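# Lift ring off stake, lay it flat in blue tray

## Task

Remove the ring from the stake and set it down so it rests flat on the bottom of the blue tray.

## Robot and tools

Robot: two arms, left_arm and right_arm, facing each other across a table. left_arm's base is on the scene's +y side at (-0.039, +0.453, +0.126) m; right_arm's is on the -y side at (+0.048, -0.456, +0.122) m. The arm names do not match image left/right. Each arm ends in a parallel gripper: fingers point along the gripper's +x axis and close along its y axis. Only the last 1.5 cm of each finger's inner face is flat. The reported end_effector_position sits between the fingers, 3 to 4 cm behind the tips.

Frames: the scene frame has its origin at the table centre, +z up, table surface at z = +0.020 m. Fixed cameras and the table use the scene frame. Everything about a hand (positions, quaternions wxyz, velocities, Hand target, offsets, wrist-camera poses) uses that arm's own base frame. Reported hand poses may be off by a few centimetres, more when the arm is stretched far.

Command row: every motion command uses rows of 14 numbers, each in [-1, 1]: left_arm dx, dy, dz, rx, ry, rz, opening, then right_arm's same seven. Both arms always appear, even if one is idle. dx..rz are an offset, not a pose: they are measured from that arm's Hand target as it stood when the action or move began, along that arm's base axes, and rotation happens about the Hand target position. Scale: 1.0 = 0.6 m for dx/dy/dz and 180 degrees for rx/ry/rz; rx, ry, rz form a single rotation vector. A translation longer than 1.0 may be shortened along its direction. All zeros re-requests the current Hand target. Opening is absolute, not an offset: +1 fully open (0.080 m), -1 fully closed; empty fingers touch near -0.78. Closing from full open takes at least about 0.6 s. To grip, command roughly 0.08 below the grip_measured value at first contact for full force; less difference grips more softly. Sending 0 as an opening is a real command, so resend the current opening to leave a gripper alone.

execute_actions(actions, cameras): actions is a list of actions; each action is a table of up to 15 rows, one per 1/30 s step, and a short table repeats its last row to fill 15 steps. Every row counts from the action's starting Hand target, not from the prior row, and each new action starts from the updated target, so repeating an offset keeps moving. An empty actions list returns state plus all camera images. cameras: list of names, ["all"], or [] ; an unknown name invalidates the call.

move(target, speed, blend, opening_speed, grip_force, blocking, cameras): drives straight-line paths toward target, which is one 14-number row or a list of up to 15 rows; every row in a list is an offset from the same starting Hand targets. speed is path top speed in m/s (0.002 to 4.3, default 0.25; rotation limited to twice that in rad/s), one value or one per target. blend (m) rounds corners through list points; 0 stops at each. opening_speed (per second on the -1..+1 scale, at least 0.2) ramps openings. grip_force sets per-pad force limit in N, 8 to 34, per arm or shared, and persists. blocking=false returns early while motion continues. Whole move caps at 10 s. Paths do not avoid obstacles or the other arm; grippers lag and overshoot more at high speed. Avoid paths passing near an arm's own base.

wait(seconds 0 to 10, cameras): lets time run with commands held. stop(cameras): brakes a running move. zoom_image(camera, region [x0, y0, x1, y1] pixels, at most 504 by 504): enlarges part of the newest image from cam_head_left, cam_head_right, cam_high, cam_low, cam_left_wrist or cam_right_wrist (all 896x504). finished_scene(scene): ends the current scene, given its number; irreversible, and the ring must stay in place without the robot.

Results: per arm, end_effector_position (m), quaternion, velocities (omitted when joint velocities read "within noise"), Hand target (last commanded pose after clipping; next offsets count from it), grip_measured (same scale as opening, up to about 2 mm error, and narrower than the part under squeeze), grip_effort_n (motor effort, negative closing; not pad force), joint positions/torques and external torque estimates (positive toward larger joint values). Move results add a move: line: done, off_target, moving, held, blocked or fault, plus limits such as paced or held. blocked means the gripper stopped far from its goal, usually from an obstacle, and now holds still. Action results also list some step positions.

Control behaviour: the commanded orientation is clipped each step to within 32 degrees of the actual one. Friction and gravity can leave the gripper low, short or tilted; check position and orientation after each move and correct. A small command may do nothing or go astray. A pressing arm keeps pressing until commanded back past its gripper.

Avoid: dropping the ring or releasing it while moving, anything leaving the table, hitting the stake, tray or table hard, grippers or wrist cameras meeting each other, and loads on the wrist-camera cables. Torque limits (N m): waist 17.8, shoulder 22, elbow 22, wrist pitch 5.8, wrist yaw 5.78, wrist roll 5.42; reaching one stops the arm for 10 s. Very large single-step targets can cause an over-speed fault. Long holding or stretching heats motors (MOTOR HOT from 50 °C, stop at 95 °C). Joint ranges (rad): waist ±3.054, shoulder 0 to 3.142, elbow 0 to 2.356, wrist pitch ±1.571, wrist yaw ±1.571, wrist roll ±3.142. Loose objects may get small random nudges.

Each tool is called after "Emit:" by a JSON object that holds its "method" and its "body", one argument or row to a line.

## Session

Emit:
{"method": "execute_actions", "body": {
  "actions": []
}}

Scene clock: 0.00 s.
left_arm: end_effector_position=(+0.3501, +0.0041, +0.1421) grip_measured=+1.000 grip_effort_n=n/a end_effector_quat_wxyz=(+0.911, -0.193, +0.144, +0.334) | right_arm: end_effector_position=(+0.2285, +0.2154, +0.0280) grip_measured=+1.000 grip_effort_n=n/a end_effector_quat_wxyz=(+0.778, +0.002, +0.264, +0.570)
Joint positions: left_arm=[-0.319 1.409 0.662 0.106 -0.857 -0.795 0.08] | right_arm=[0.393 1.736 0.315 0.768 -0.833 -0.174 0.08]
Joint velocities: within noise
Joint torques (N m): no reading
External joint torques (N m): no reading
Heat: left arm: hottest wrist roll 33 °C (+0.0 °C/min); right arm: hottest wrist pitch 33 °C (+0.0 °C/min).
Hand target: left_arm +0.3507, +0.0041, +0.1443; +0.911, -0.195, +0.141, +0.334 | right_arm +0.2286, +0.2155, +0.0283; +0.778, +0.002, +0.264, +0.571
Tool commands: left_gripper/opening=+1.0 right_gripper/opening=+1.0

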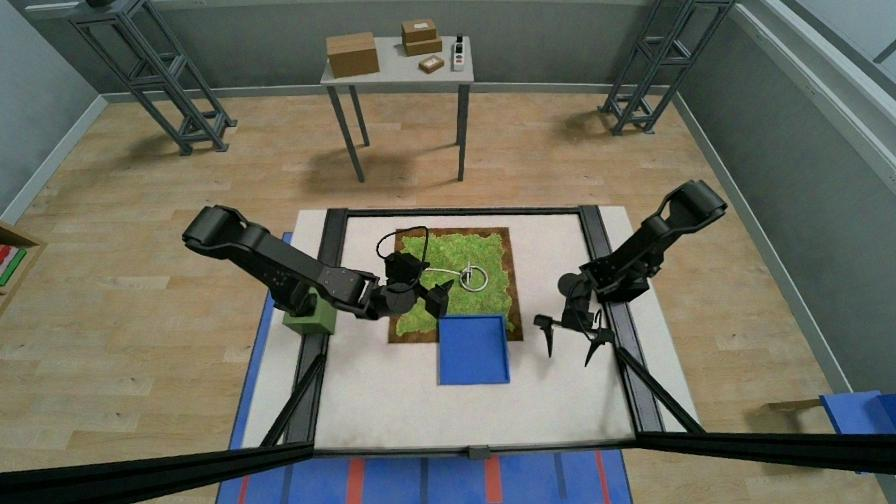

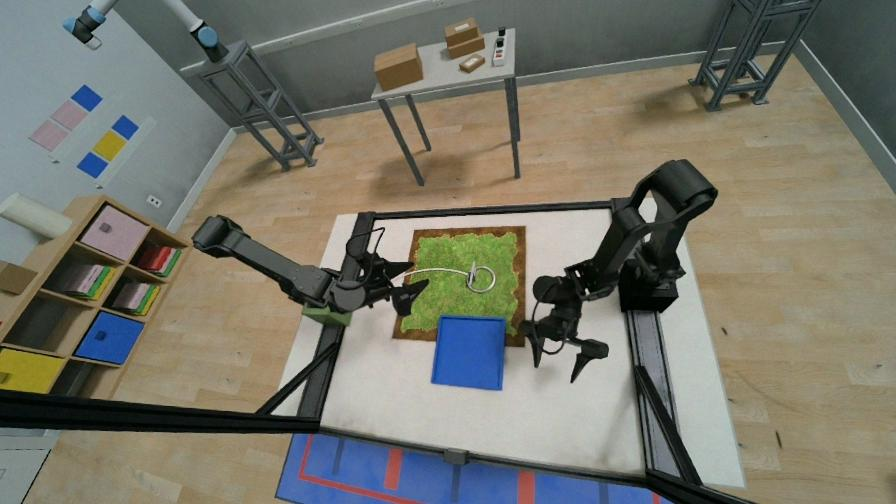

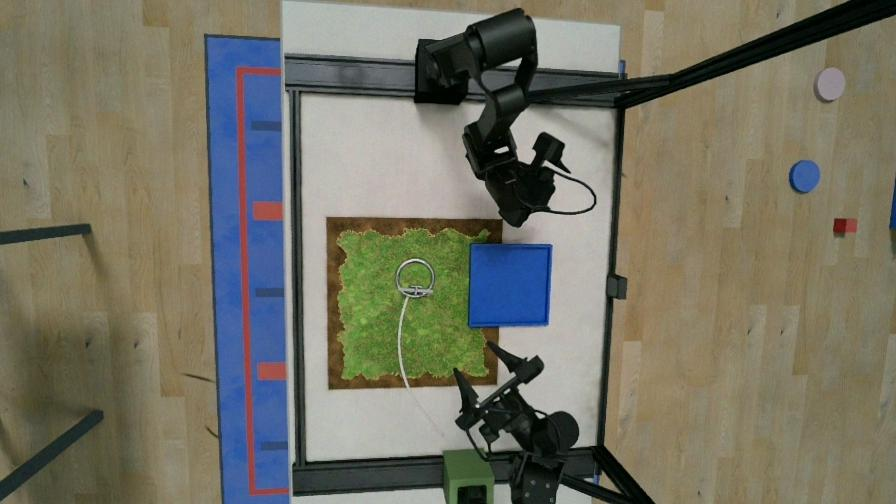

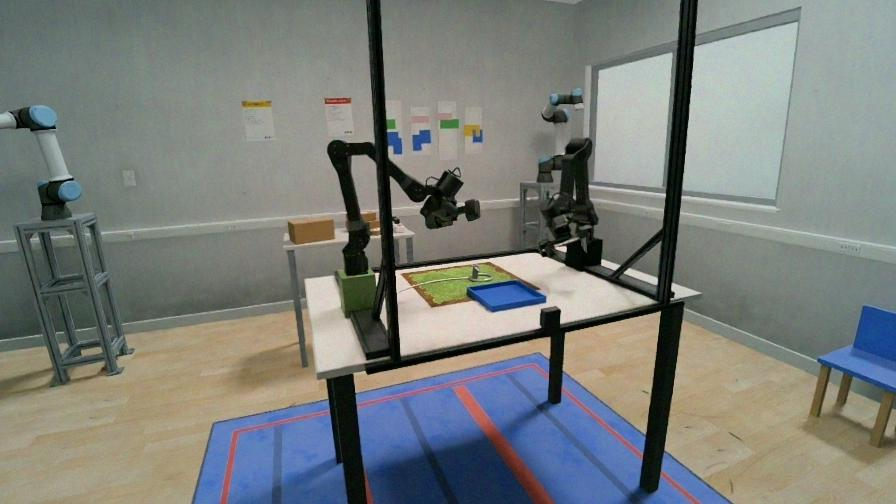

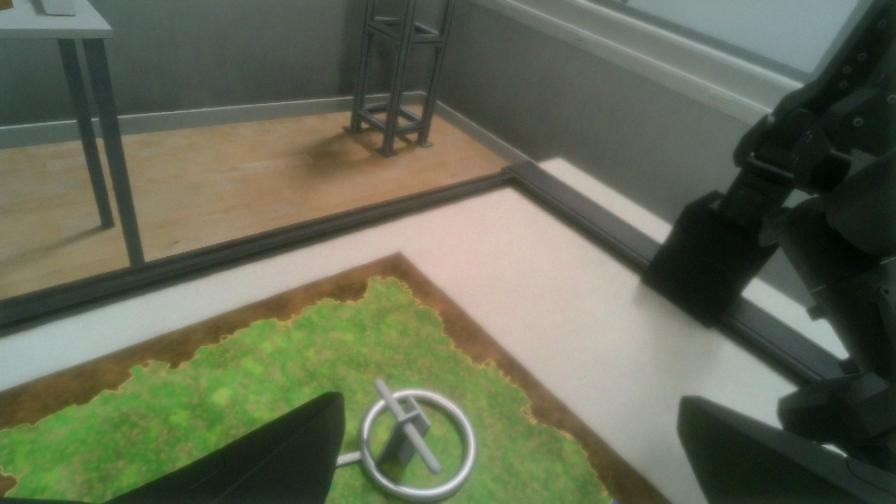

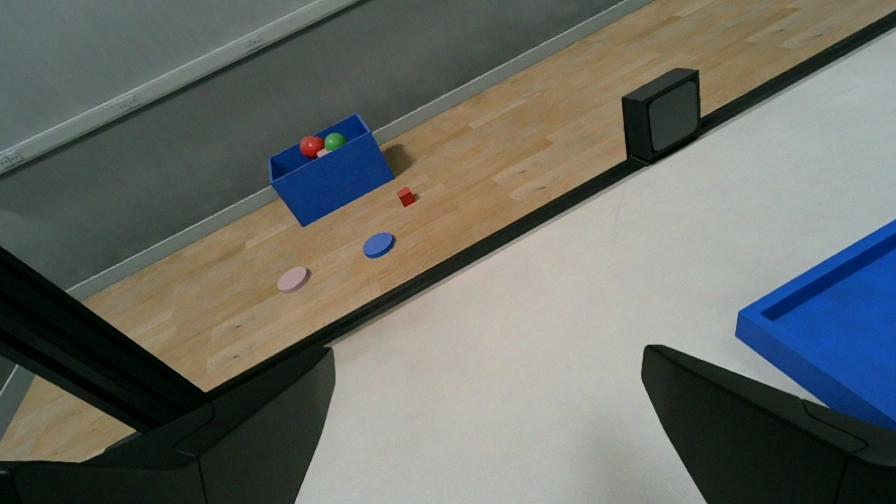

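Emit:
{"method": "zoom_image", "body": {
  "camera": "cam_left_wrist",
  "region": [300, 350, 520, 504]
}}

Emit:
{"method": "zoom_image", "body": {
  "camera": "cam_high",
  "region": [360, 230, 560, 400]
}}

Emit:
{"method": "zoom_image", "body": {
  "camera": "cam_low",
  "region": [390, 240, 560, 320]
}}

Emit:
{"method": "zoom_image", "body": {
  "camera": "cam_head_left",
  "region": [380, 220, 530, 350]
}}

Emit:
{"method": "zoom_image", "body": {
  "camera": "cam_head_right",
  "region": [380, 220, 530, 350]
}}

Scaled by 2.291 from the camera's 896x504 image, which has a finer 1280x720 frame.

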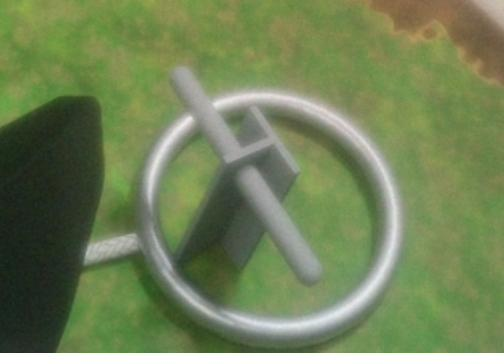

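Scaled by 2.520 from the camera's 896x504 image, which has a finer 1280x720 frame.

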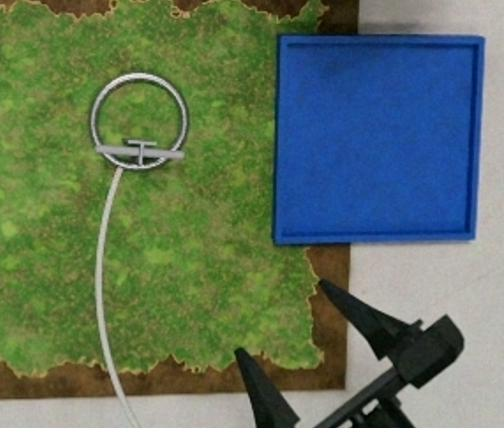

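Scaled by 2.965 from the camera's 896x504 image, which has a finer 1280x720 frame.

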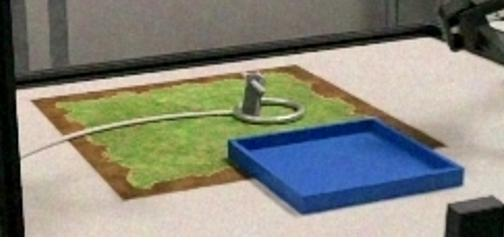

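Scaled by 3.360 from the camera's 896x504 image, which has a finer 1280x720 frame.

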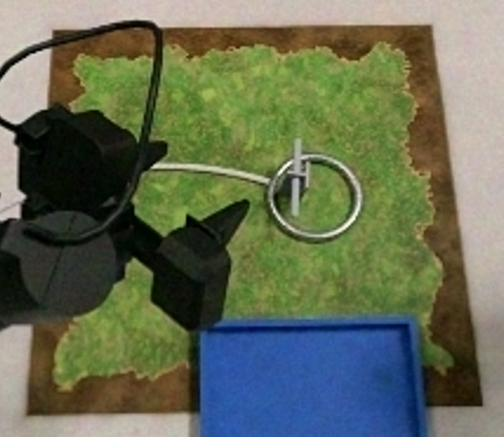

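Scaled by 3.360 from the camera's 896x504 image, which has a finer 1280x720 frame.

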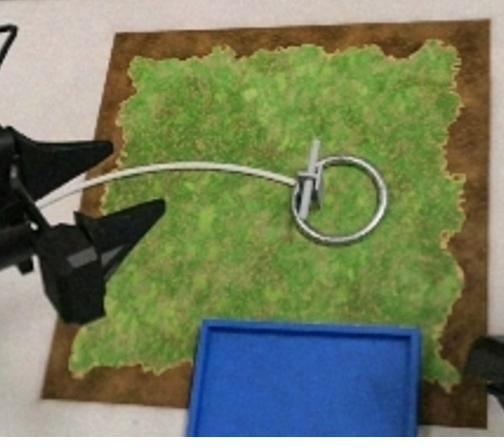

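Emit:
{"method": "zoom_image", "body": {
  "camera": "cam_high",
  "region": [370, 250, 470, 310]
}}

Emit:
{"method": "zoom_image", "body": {
  "camera": "cam_left_wrist",
  "region": [330, 370, 490, 504]
}}

Emit:
{"method": "zoom_image", "body": {
  "camera": "cam_low",
  "region": [440, 250, 530, 310]
}}

Emit:
{"method": "zoom_image", "body": {
  "camera": "cam_high",
  "region": [370, 370, 570, 504]
}}

Emit:
{"method": "zoom_image", "body": {
  "camera": "cam_low",
  "region": [310, 220, 480, 360]
}}

Scaled by 5.040 from the camera's 896x504 image, which has a finer 1280x720 frame.

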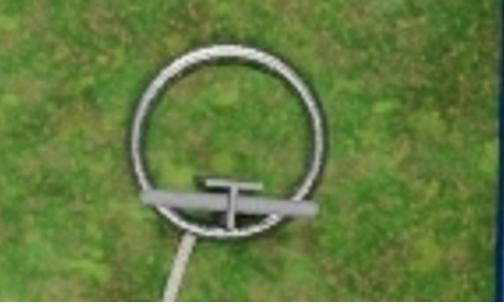

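Scaled by 3.150 from the camera's 896x504 image, which has a finer 1280x720 frame.

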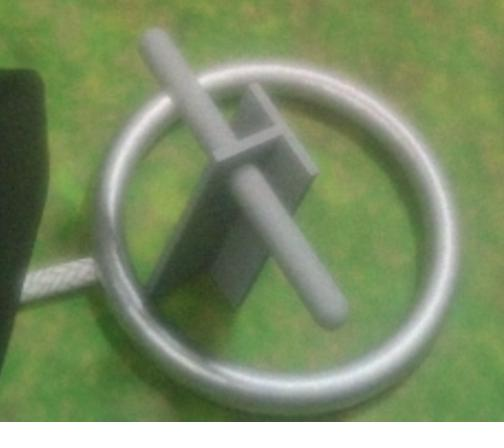

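Scaled by 5.600 from the camera's 896x504 image, which has a finer 1280x720 frame.

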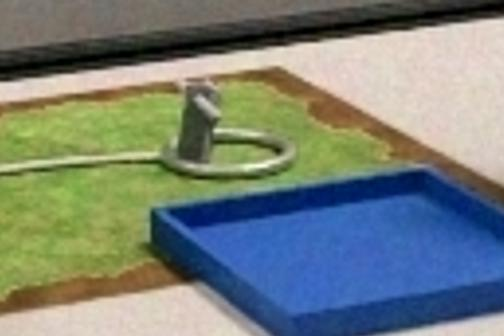

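Scaled by 2.520 from the camera's 896x504 image, which has a finer 1280x720 frame.

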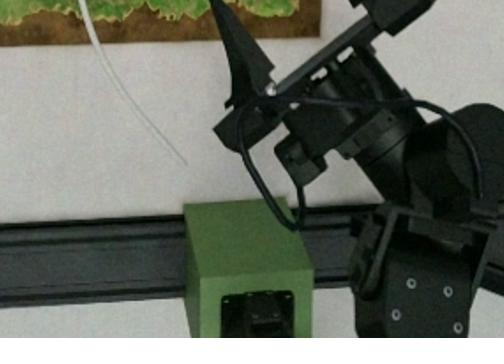

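Scaled by 2.965 from the camera's 896x504 image, which has a finer 1280x720 frame.

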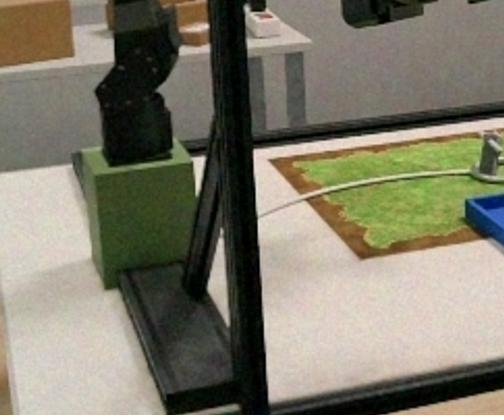

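Emit:
{"method": "zoom_image", "body": {
  "camera": "cam_head_right",
  "region": [500, 150, 740, 400]
}}

Emit:
{"method": "zoom_image", "body": {
  "camera": "cam_high",
  "region": [410, 0, 630, 240]
}}

Emit:
{"method": "zoom_image", "body": {
  "camera": "cam_low",
  "region": [400, 120, 620, 290]
}}

Scaled by 2.016 from the camera's 896x504 image, which has a finer 1280x720 frame.

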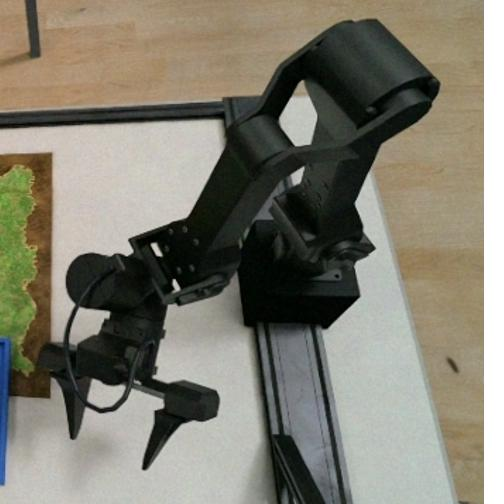

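Scaled by 2.100 from the camera's 896x504 image, which has a finer 1280x720 frame.

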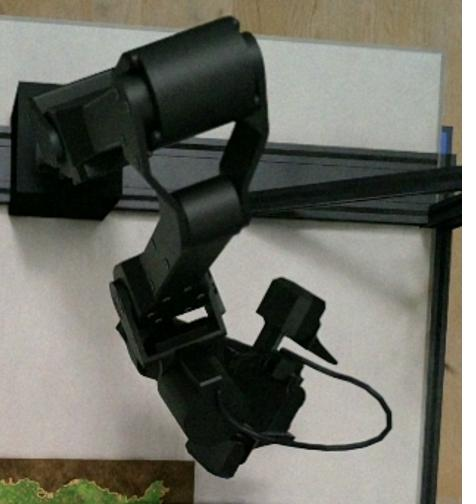

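Scaled by 2.291 from the camera's 896x504 image, which has a finer 1280x720 frame.

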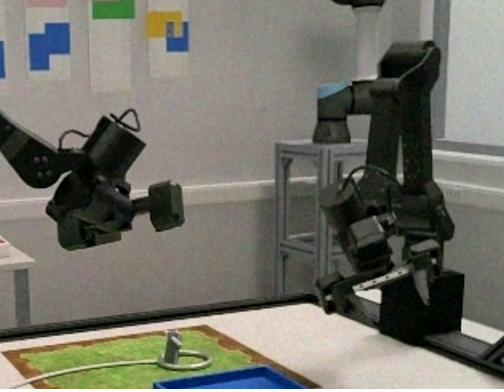

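Emit:
{"method": "move", "body": {
  "target": [0,0,0,0,0,0,1, 0.2623,-0.4608,0.0862,-0.3701,-0.0201,0.1611,1],
  "speed": 0.2,
  "cameras": ["all"]
}}

Scene clock: 481.50 s.
left_arm: end_effector_position=(+0.3501, +0.0041, +0.1421) grip_measured=+1.000 grip_effort_n=-0.7 end_effector_quat_wxyz=(+0.911, -0.193, +0.144, +0.334) | right_arm: end_effector_position=(+0.3845, -0.0597, +0.0829) grip_measured=+1.000 grip_effort_n=1.6 end_effector_quat_wxyz=(+0.505, -0.499, +0.499, +0.497)
Joint positions: left_arm=[-0.319 1.409 0.662 0.106 -0.857 -0.795 0.08] | right_arm=[-0.156 2.035 1.642 -1.17 -0.006 -1.72 0.08]
Joint torques (N m): left_arm=[-0.05 -4.69 5.32 1.26 -0.42 0.01] | right_arm=[-0.2 -7.02 7.27 0.02 0.1 -0.23]
External joint torques (N m): left_arm=[-0.05 -0.07 -0.47 -0.03 -0.13 0] | right_arm=[-0.19 2.05 1.66 -0.26 0.15 -0.23]
Heat: left arm: hottest elbow 40 °C (+0.0 °C/min); right arm: hottest wrist pitch 40 °C (-1.0 °C/min).
Hand target: left_arm +0.3507, +0.0041, +0.1443; +0.911, -0.195, +0.141, +0.334 | right_arm +0.3859, -0.0609, +0.0801; +0.500, -0.500, +0.500, +0.500
Off the commanded pose: left_arm 0.002 m, 0 deg | right_arm 0.004 m, 1 deg.
move: done
camera_calibration:
cam_right_wrist: T_world_to_cam=[[0.999549, -0.0270655, 0.0129856, -0.37582], [-0.029578, -0.961852, 0.271966, -0.0315167], [0.0051293, -0.272227, -0.962219, 0.139725], [0, 0, 0, 1]] pos_world=[0.374002, -0.00244934, 0.147897]

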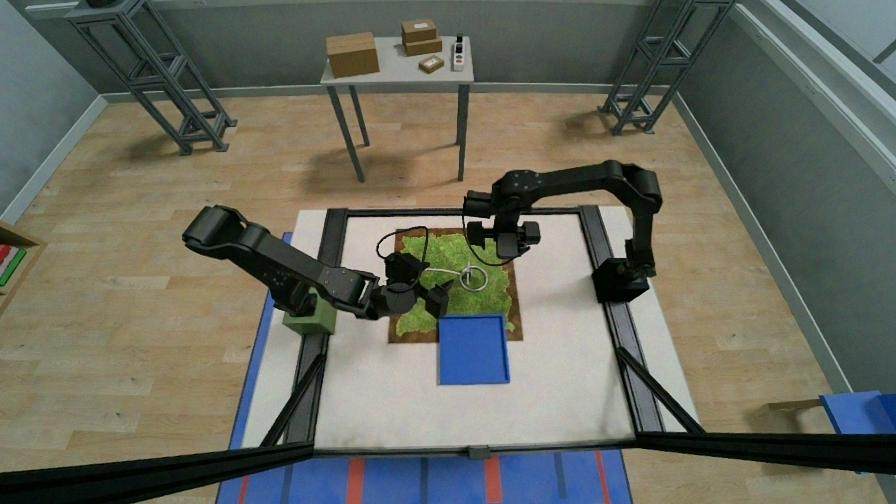

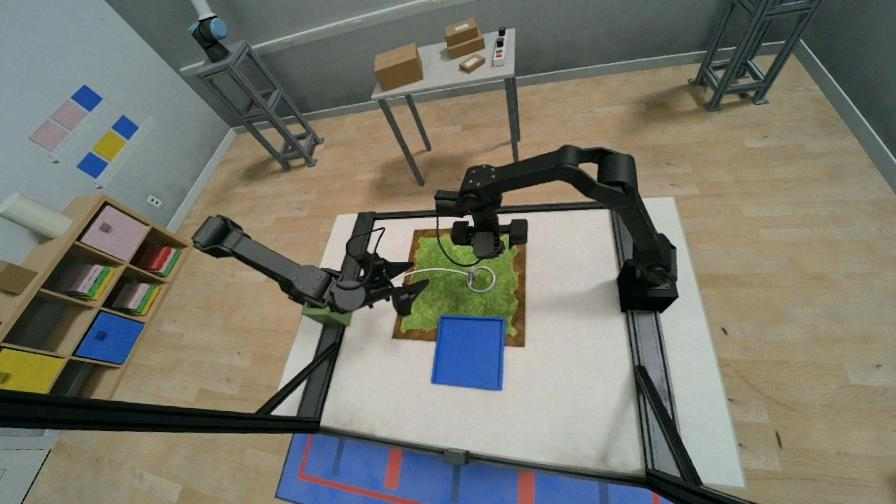

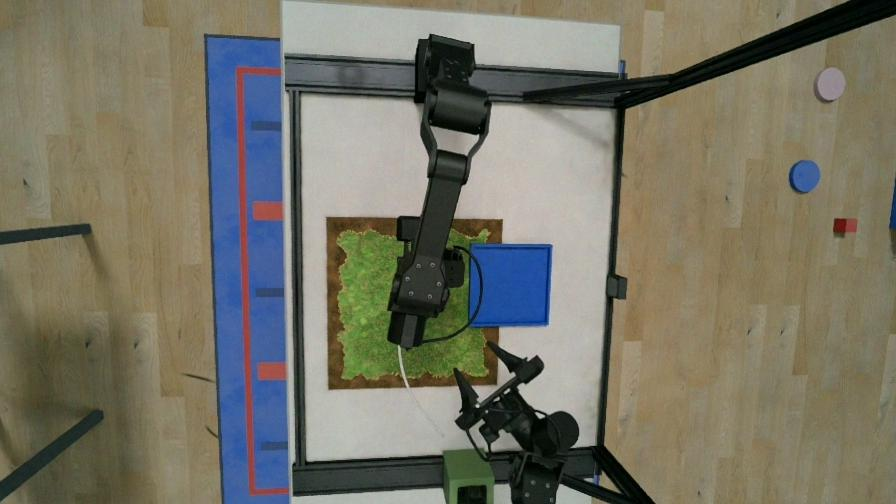

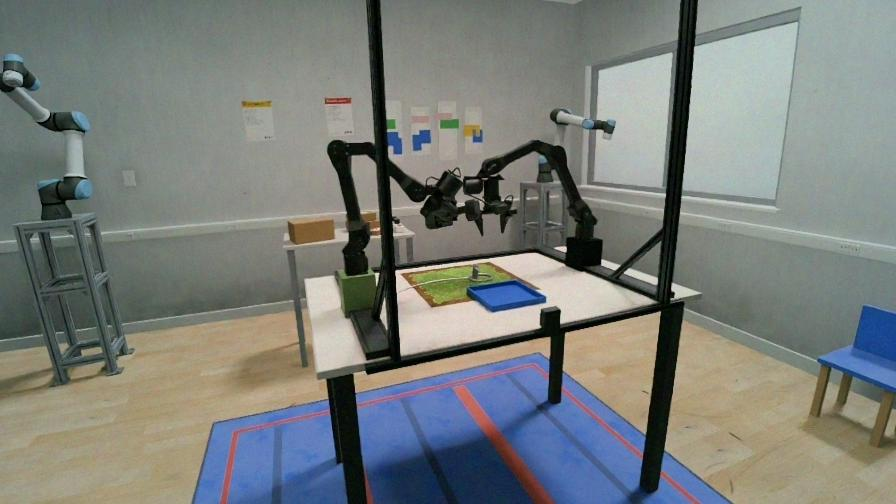

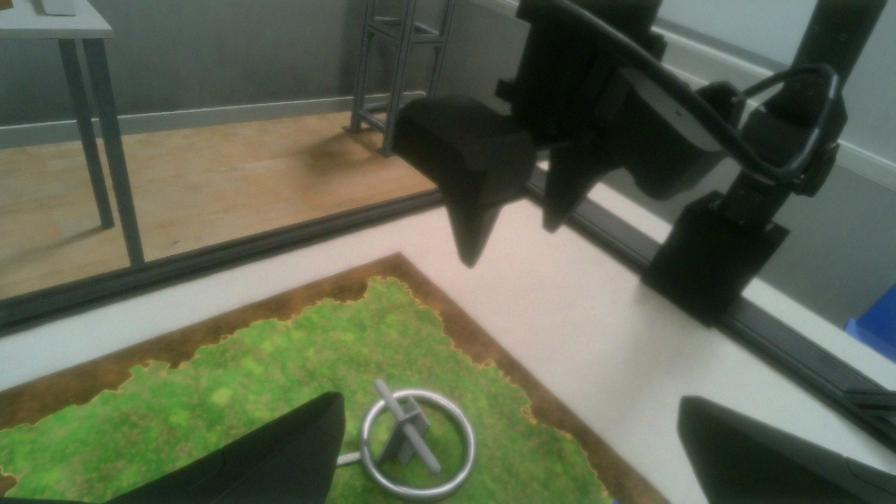

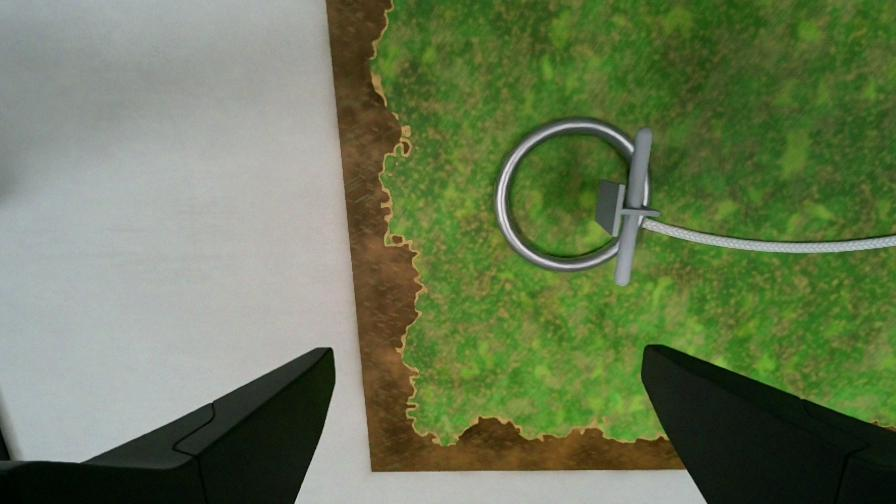

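Emit:
{"method": "zoom_image", "body": {
  "camera": "cam_right_wrist",
  "region": [470, 100, 710, 300]
}}

Emit:
{"method": "zoom_image", "body": {
  "camera": "cam_right_wrist",
  "region": [570, 120, 690, 290]
}}

Scaled by 2.100 from the camera's 896x504 image, which has a finer 1280x720 frame.

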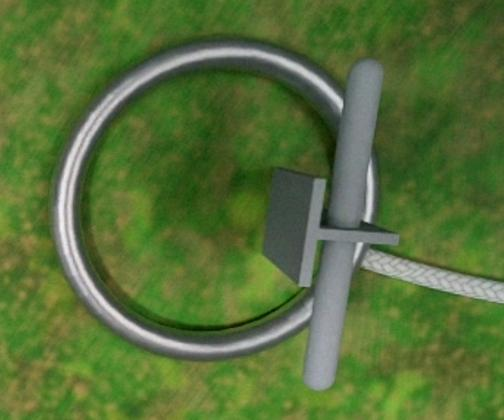

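Scaled by 2.965 from the camera's 896x504 image, which has a finer 1280x720 frame.

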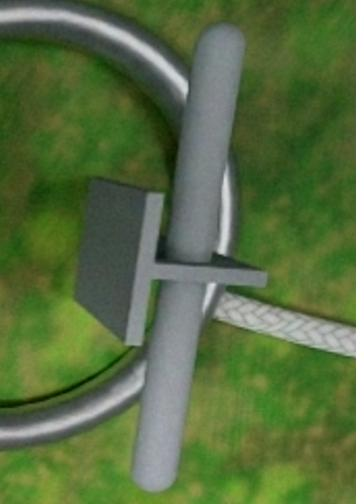

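Emit:
{"method": "move", "body": {
  "target": [0,0,0,0,0,0,1, 0.0188,0.0367,-0.1818,0,-0.0667,0,-0.1],
  "speed": 0.12,
  "cameras": ["cam_right_wrist","cam_left_wrist","cam_low"]
}}

Scene clock: 790.87 s.
left_arm: end_effector_position=(+0.3501, +0.0041, +0.1421) grip_measured=+1.000 grip_effort_n=-1.2 end_effector_quat_wxyz=(+0.911, -0.193, +0.144, +0.334) | right_arm: end_effector_position=(+0.4008, -0.0408, -0.0229) grip_measured=-0.096 grip_effort_n=-16.0 end_effector_quat_wxyz=(+0.551, -0.556, +0.441, +0.439)
Joint positions: left_arm=[-0.319 1.409 0.662 0.106 -0.857 -0.795 0.08] | right_arm=[-0.108 2.075 1.223 -0.494 -0.017 -1.68 0.031]
Joint torques (N m): left_arm=[0.02 -4.69 5.29 1.26 -0.4 0.01] | right_arm=[0 -7.08 4.47 0.77 -0.36 0.16]
External joint torques (N m): left_arm=[0.05 -0.05 -0.52 -0.03 -0.11 0] | right_arm=[0.05 1.76 -0.62 0.12 -0.3 0.15]
Heat: left arm: hottest elbow 42 °C (+0.0 °C/min); right arm: hottest shoulder 37 °C (+1.0 °C/min).
Hand target: left_arm +0.3507, +0.0041, +0.1443; +0.911, -0.195, +0.141, +0.334 | right_arm +0.3973, -0.0390, -0.0290; +0.550, -0.549, +0.445, +0.445
Off the commanded pose: left_arm 0.002 m, 0 deg | right_arm 0.007 m, 1 deg.
move: done
camera_calibration:
cam_right_wrist: T_world_to_cam=[[0.973308, -0.0155053, 0.228979, -0.374359], [-0.0794638, -0.95877, 0.272849, 0.0360712], [0.215308, -0.283762, -0.93441, -0.0410917], [0, 0, 0, 1]] pos_world=[0.37608, 0.0171191, 0.0374819]
Images, in order (width x height): cam_low 896x504, cam_left_wrist 896x504, cam_right_wrist 896x504.

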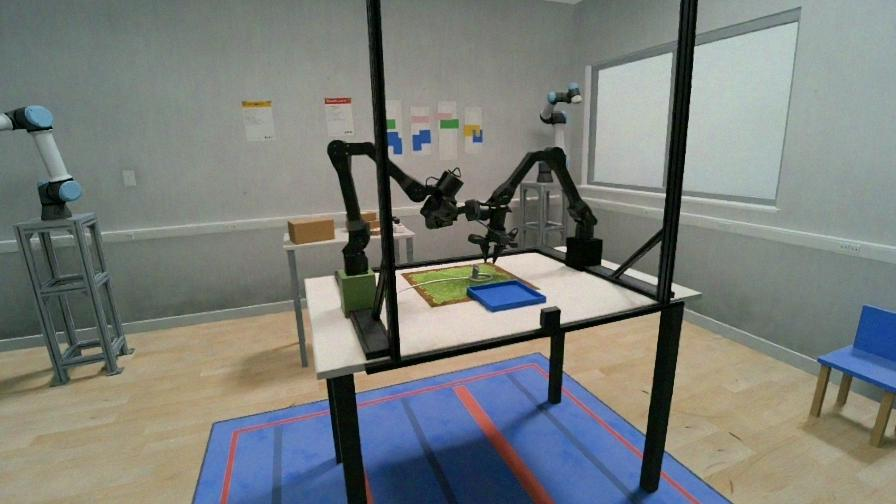

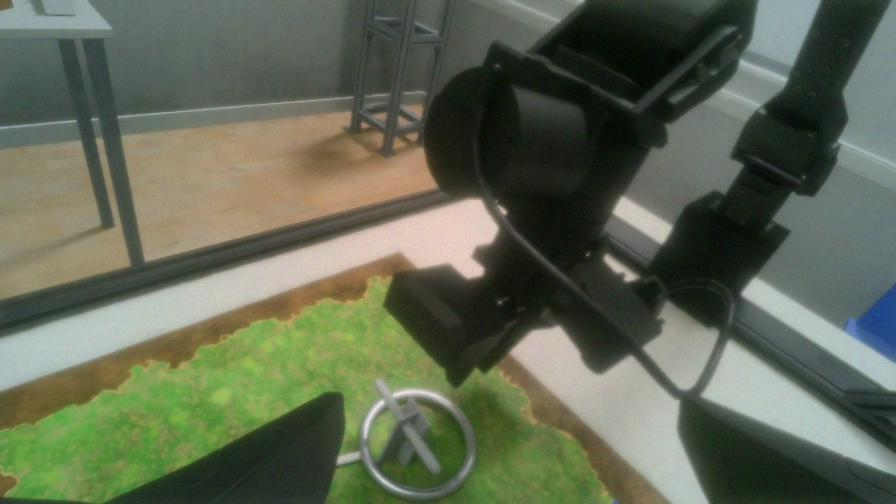

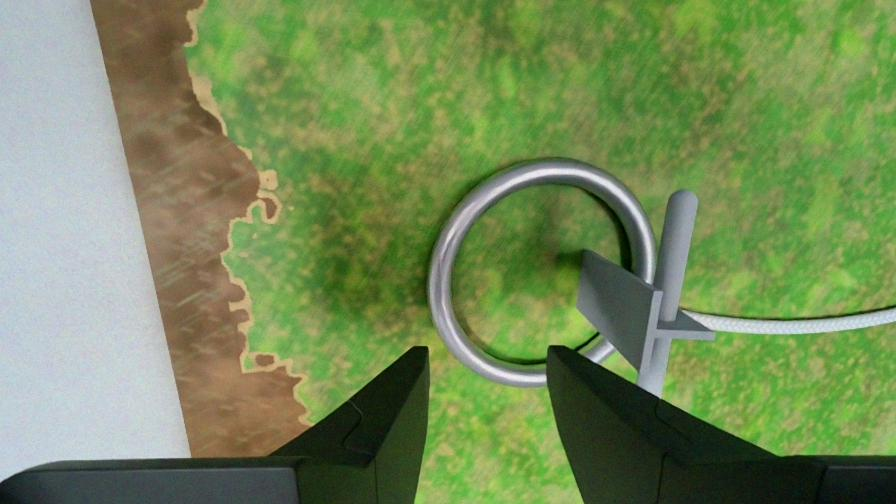

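Emit:
{"method": "zoom_image", "body": {
  "camera": "cam_right_wrist",
  "region": [340, 320, 640, 480]
}}

Emit:
{"method": "zoom_image", "body": {
  "camera": "cam_right_wrist",
  "region": [410, 140, 730, 420]
}}

Scaled by 1.680 from the camera's 896x504 image, which has a finer 1280x720 frame.

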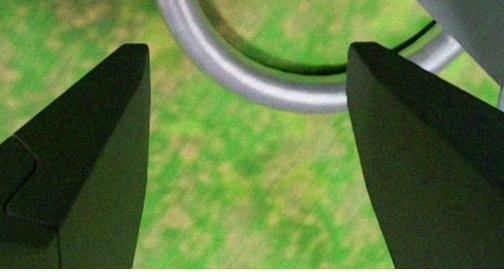

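Scaled by 1.575 from the camera's 896x504 image, which has a finer 1280x720 frame.

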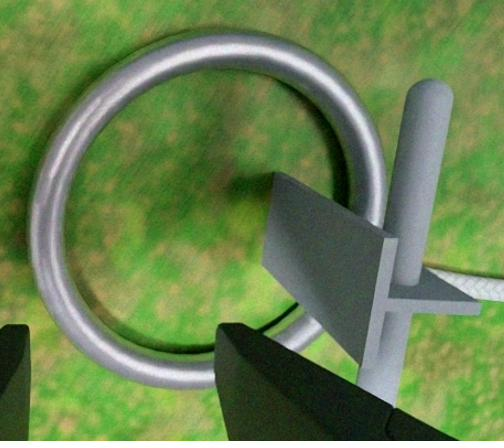

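Emit:
{"method": "move", "body": {
  "target": [0,0,0,0,0,0,1, -0.0068,0.0055,-0.0475,0,0,0,-0.1],
  "speed": 0.08,
  "cameras": ["cam_right_wrist"]
}}

Scene clock: 865.77 s.
left_arm: end_effector_position=(+0.3501, +0.0041, +0.1421) grip_measured=+1.000 grip_effort_n=-1.2 end_effector_quat_wxyz=(+0.911, -0.193, +0.144, +0.334) | right_arm: end_effector_position=(+0.3973, -0.0375, -0.0509) grip_measured=-0.096 grip_effort_n=-15.6 end_effector_quat_wxyz=(+0.551, -0.556, +0.441, +0.439)
Joint positions: left_arm=[-0.319 1.409 0.662 0.106 -0.857 -0.795 0.08] | right_arm=[-0.101 2.129 1.172 -0.387 -0.017 -1.672 0.031]
Joint torques (N m): left_arm=[0.03 -4.71 5.38 1.26 -0.39 0.02] | right_arm=[0.11 -6.89 4.16 0.82 -0.29 0.15]
External joint torques (N m): left_arm=[-0.02 -0.09 -0.44 -0.03 -0.09 0.01] | right_arm=[0.1 1.95 -0.59 0.17 -0.22 0.14]
Heat: left arm: hottest elbow 43 °C (+1.0 °C/min); right arm: hottest shoulder 38 °C (+1.0 °C/min).
Hand target: left_arm +0.3507, +0.0041, +0.1443; +0.911, -0.195, +0.141, +0.334 | right_arm +0.3933, -0.0356, -0.0573; +0.550, -0.549, +0.444, +0.445
Off the commanded pose: left_arm 0.002 m, 0 deg | right_arm 0.008 m, 1 deg.
move: done
camera_calibration:
cam_right_wrist: T_world_to_cam=[[0.972949, -0.016054, 0.230461, -0.364264], [-0.0800574, -0.959198, 0.271164, 0.046742], [0.216705, -0.282279, -0.934536, -0.0661234], [0, 0, 0, 1]] pos_world=[0.372482, 0.0203217, 0.00947936]
Images, in order (width x height): cam_right_wrist 896x504.

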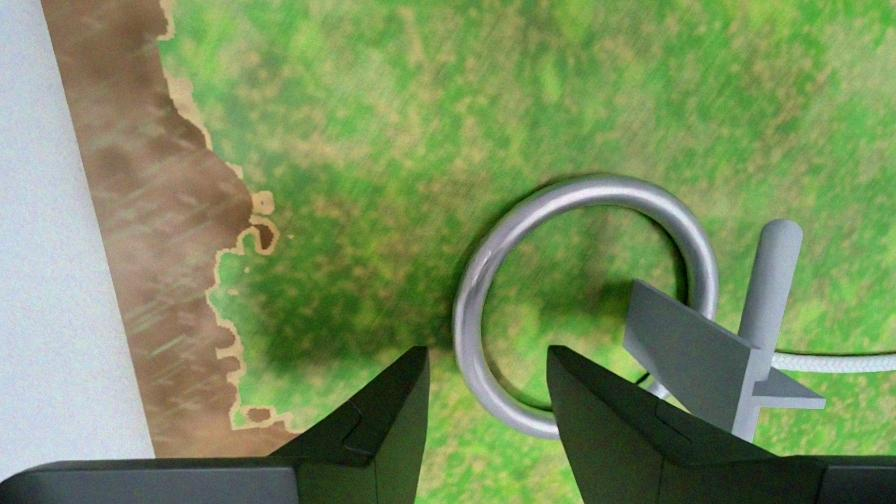

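Emit:
{"method": "move", "body": {
  "target": [0,0,0,0,0,0,1, 0.0127,-0.0005,-0.0217,0,0.0722,0,-0.3],
  "speed": 0.08,
  "cameras": ["cam_right_wrist","cam_left_wrist"]
}}

Scene clock: 935.33 s.
left_arm: end_effector_position=(+0.3501, +0.0041, +0.1421) grip_measured=+1.000 grip_effort_n=-1.2 end_effector_quat_wxyz=(+0.911, -0.193, +0.144, +0.334) | right_arm: end_effector_position=(+0.4011, -0.0362, -0.0662) grip_measured=-0.297 grip_effort_n=-16.0 end_effector_quat_wxyz=(+0.499, -0.498, +0.500, +0.503)
Joint positions: left_arm=[-0.319 1.409 0.662 0.106 -0.857 -0.795 0.08] | right_arm=[-0.092 2.313 1.456 -0.72 -0.004 -1.665 0.022]
Joint torques (N m): left_arm=[-0.04 -4.77 5.31 1.26 -0.41 -0.01] | right_arm=[0.14 -7.63 6.01 -0.03 0.08 0.15]
External joint torques (N m): left_arm=[-0.04 -0.19 -0.46 -0.01 -0.12 -0.02] | right_arm=[0.27 2.37 1.26 -0.3 0.13 0.15]
Heat: left arm: hottest elbow 43 °C (+0.0 °C/min); right arm: hottest shoulder 34 °C (-3.0 °C/min).
Hand target: left_arm +0.3507, +0.0041, +0.1443; +0.911, -0.195, +0.141, +0.334 | right_arm +0.4010, -0.0360, -0.0704; +0.496, -0.496, +0.504, +0.504
Off the commanded pose: left_arm 0.002 m, 0 deg | right_arm 0.004 m, 1 deg.
move: done
camera_calibration:
cam_right_wrist: T_world_to_cam=[[0.999859, -0.0167496, -0.00122073, -0.390584], [-0.0157809, -0.961922, 0.272869, 0.0266011], [-0.00574468, -0.272811, -0.96205, 0.00691837], [0, 0, 0, 1]] pos_world=[0.390989, 0.0209334, -0.00107958]
Images, in order (width x height): cam_left_wrist 896x504, cam_right_wrist 896x504.

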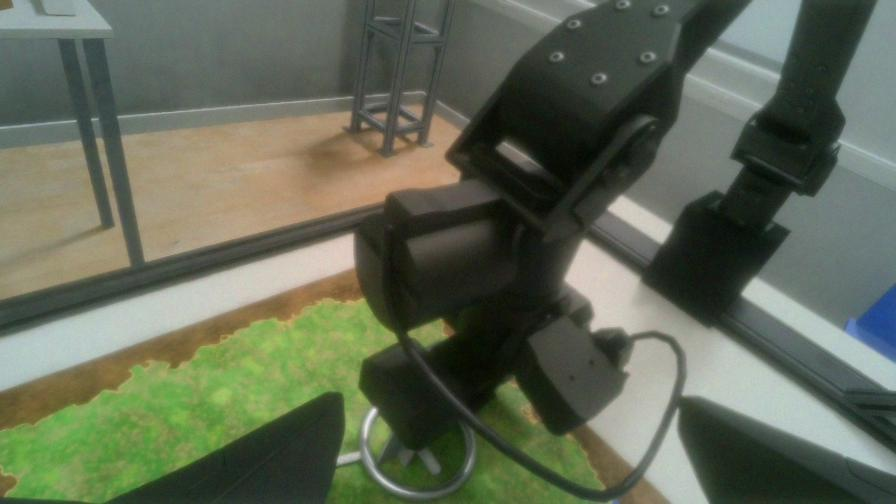

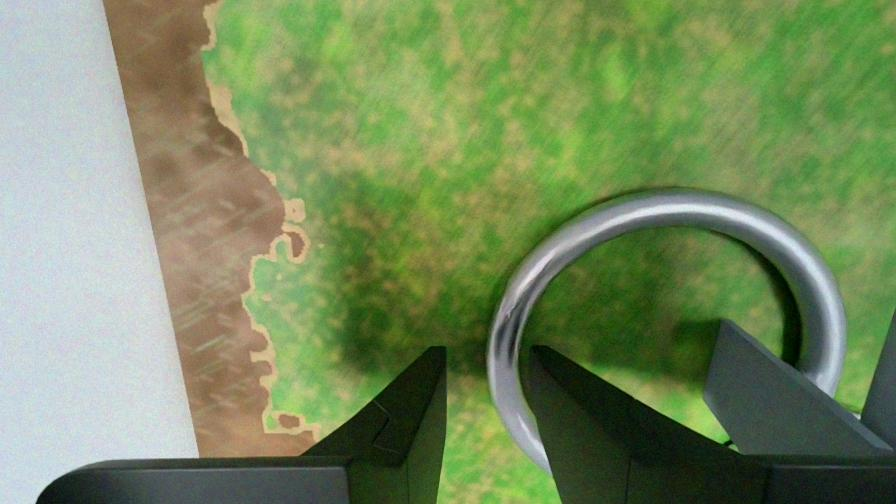

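Emit:
{"method": "zoom_image", "body": {
  "camera": "cam_right_wrist",
  "region": [420, 170, 860, 504]
}}

Emit:
{"method": "zoom_image", "body": {
  "camera": "cam_right_wrist",
  "region": [410, 300, 570, 420]
}}

Scaled by 1.145 from the camera's 896x504 image, which has a finer 1280x720 frame.

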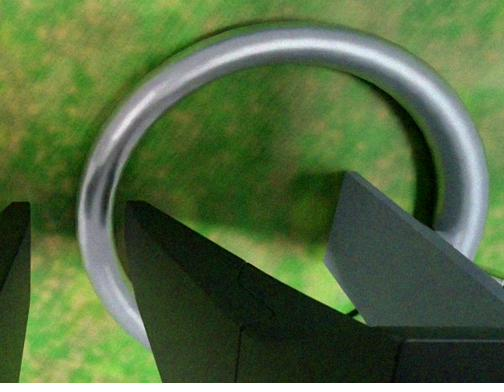

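Scaled by 3.150 from the camera's 896x504 image, which has a finer 1280x720 frame.

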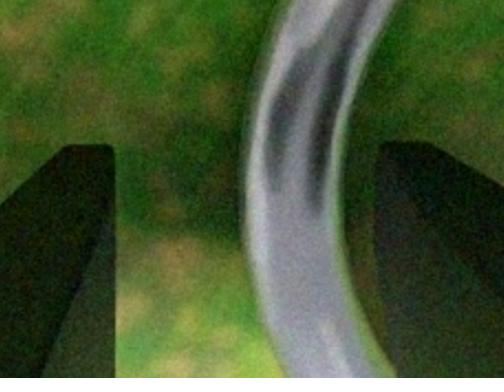

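Emit:
{"method": "execute_actions", "body": {
  "actions": [],
  "cameras": ["cam_low","cam_head_right","cam_head_left"]
}}

Emit:
{"method": "zoom_image", "body": {
  "camera": "cam_low",
  "region": [440, 220, 540, 310]
}}

Emit:
{"method": "zoom_image", "body": {
  "camera": "cam_head_right",
  "region": [430, 210, 550, 320]
}}

Emit:
{"method": "zoom_image", "body": {
  "camera": "cam_head_left",
  "region": [430, 210, 550, 320]
}}

Scene clock: 988.10 s.
left_arm: end_effector_position=(+0.3501, +0.0041, +0.1421) grip_measured=+1.000 grip_effort_n=-0.7 end_effector_quat_wxyz=(+0.911, -0.193, +0.144, +0.334) | right_arm: end_effector_position=(+0.4009, -0.0362, -0.0663) grip_measured=-0.297 grip_effort_n=-16.0 end_effector_quat_wxyz=(+0.499, -0.498, +0.500, +0.504)
Joint positions: left_arm=[-0.319 1.409 0.662 0.106 -0.857 -0.795 0.08] | right_arm=[-0.092 2.314 1.456 -0.72 -0.004 -1.665 0.022]
Joint velocities: within noise
Joint torques (N m): left_arm=[-0.06 -4.64 5.34 1.25 -0.42 0.03] | right_arm=[0.15 -7.66 5.96 -0.01 0.09 0.14]
External joint torques (N m): left_arm=[-0.07 -0.05 -0.45 -0.02 -0.12 0.02] | right_arm=[0.17 2.15 1.34 -0.25 0.13 0.14]
Heat: left arm: hottest elbow 43 °C (+0.0 °C/min); right arm: hottest shoulder 35 °C (+1.0 °C/min).
Hand target: left_arm +0.3507, +0.0041, +0.1443; +0.911, -0.195, +0.141, +0.334 | right_arm +0.4009, -0.0359, -0.0705; +0.496, -0.495, +0.504, +0.504
Tool commands: left_gripper/opening=+1.0 right_gripper/opening=-0.3
Off the commanded pose: left_arm 0.002 m, 0 deg | right_arm 0.004 m, 1 deg.
Images, in order (width x height): cam_head_left 896x504, cam_head_right 896x504, cam_low 896x504.

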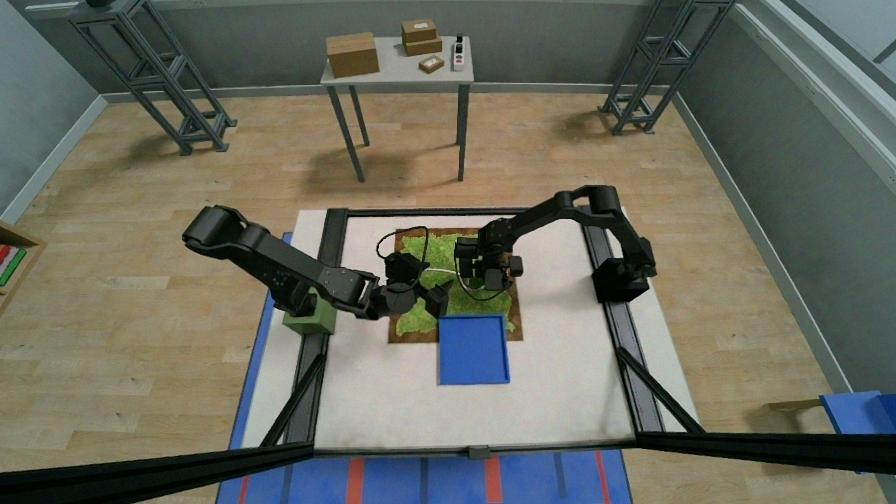

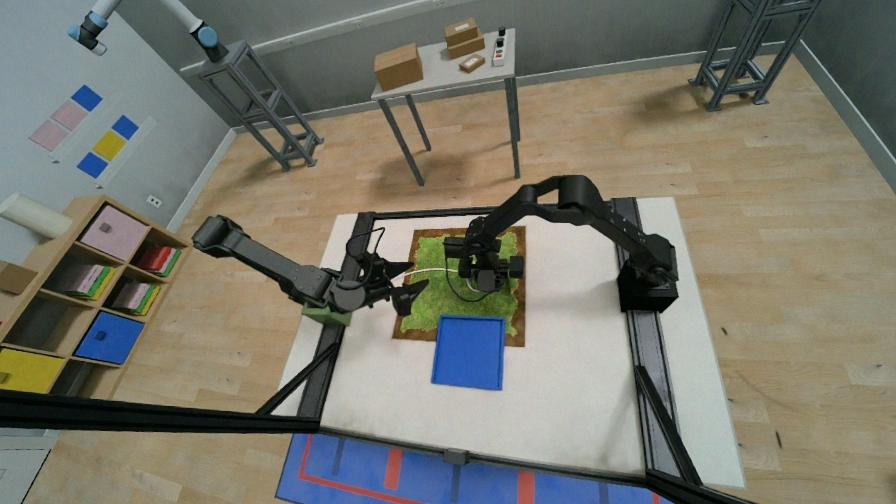

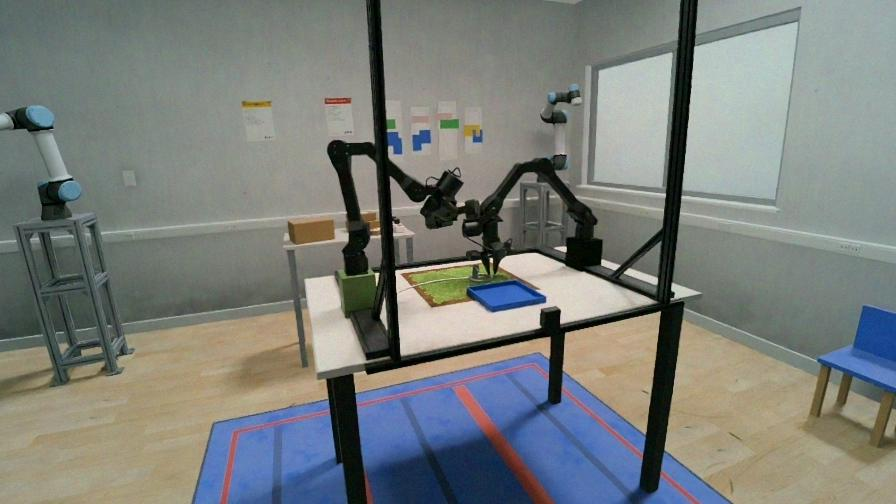

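Scaled by 5.040 from the camera's 896x504 image, which has a finer 1280x720 frame.

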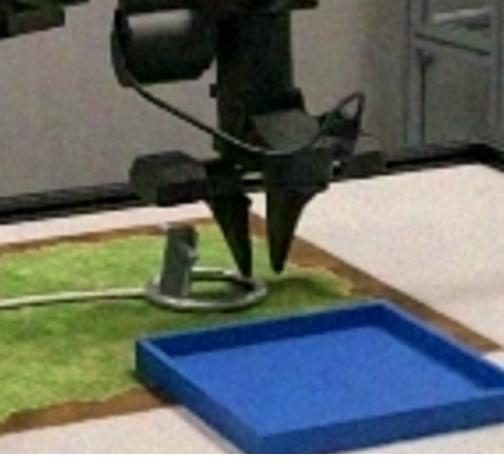

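Scaled by 4.200 from the camera's 896x504 image, which has a finer 1280x720 frame.

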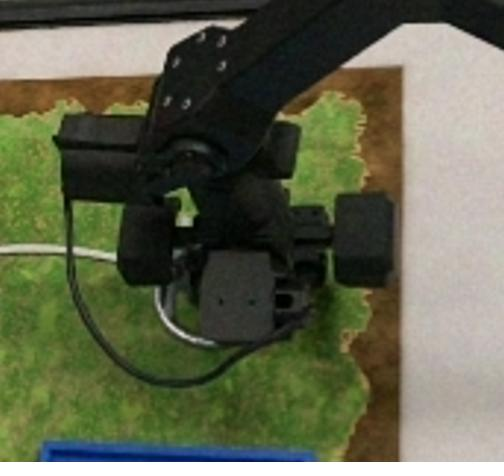

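Scaled by 4.200 from the camera's 896x504 image, which has a finer 1280x720 frame.

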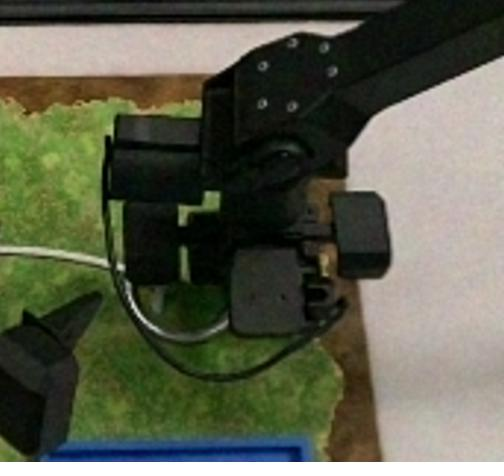

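Emit:
{"method": "zoom_image", "body": {
  "camera": "cam_low",
  "region": [465, 255, 505, 285]
}}

Emit:
{"method": "zoom_image", "body": {
  "camera": "cam_right_wrist",
  "region": [640, 330, 896, 504]
}}

Scaled by 12.600 from the camera's 896x504 image, which has a finer 1280x720 frame.

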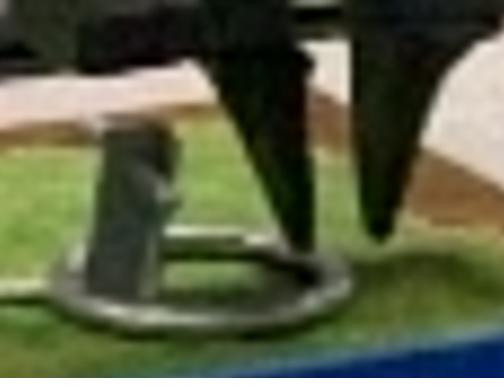

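This scene's latest camera images include none from cam_right_wrist. They are from: cam_head_left, cam_head_right, cam_low. cam_right_wrist's image comes with the result of a call that names it in "cameras".


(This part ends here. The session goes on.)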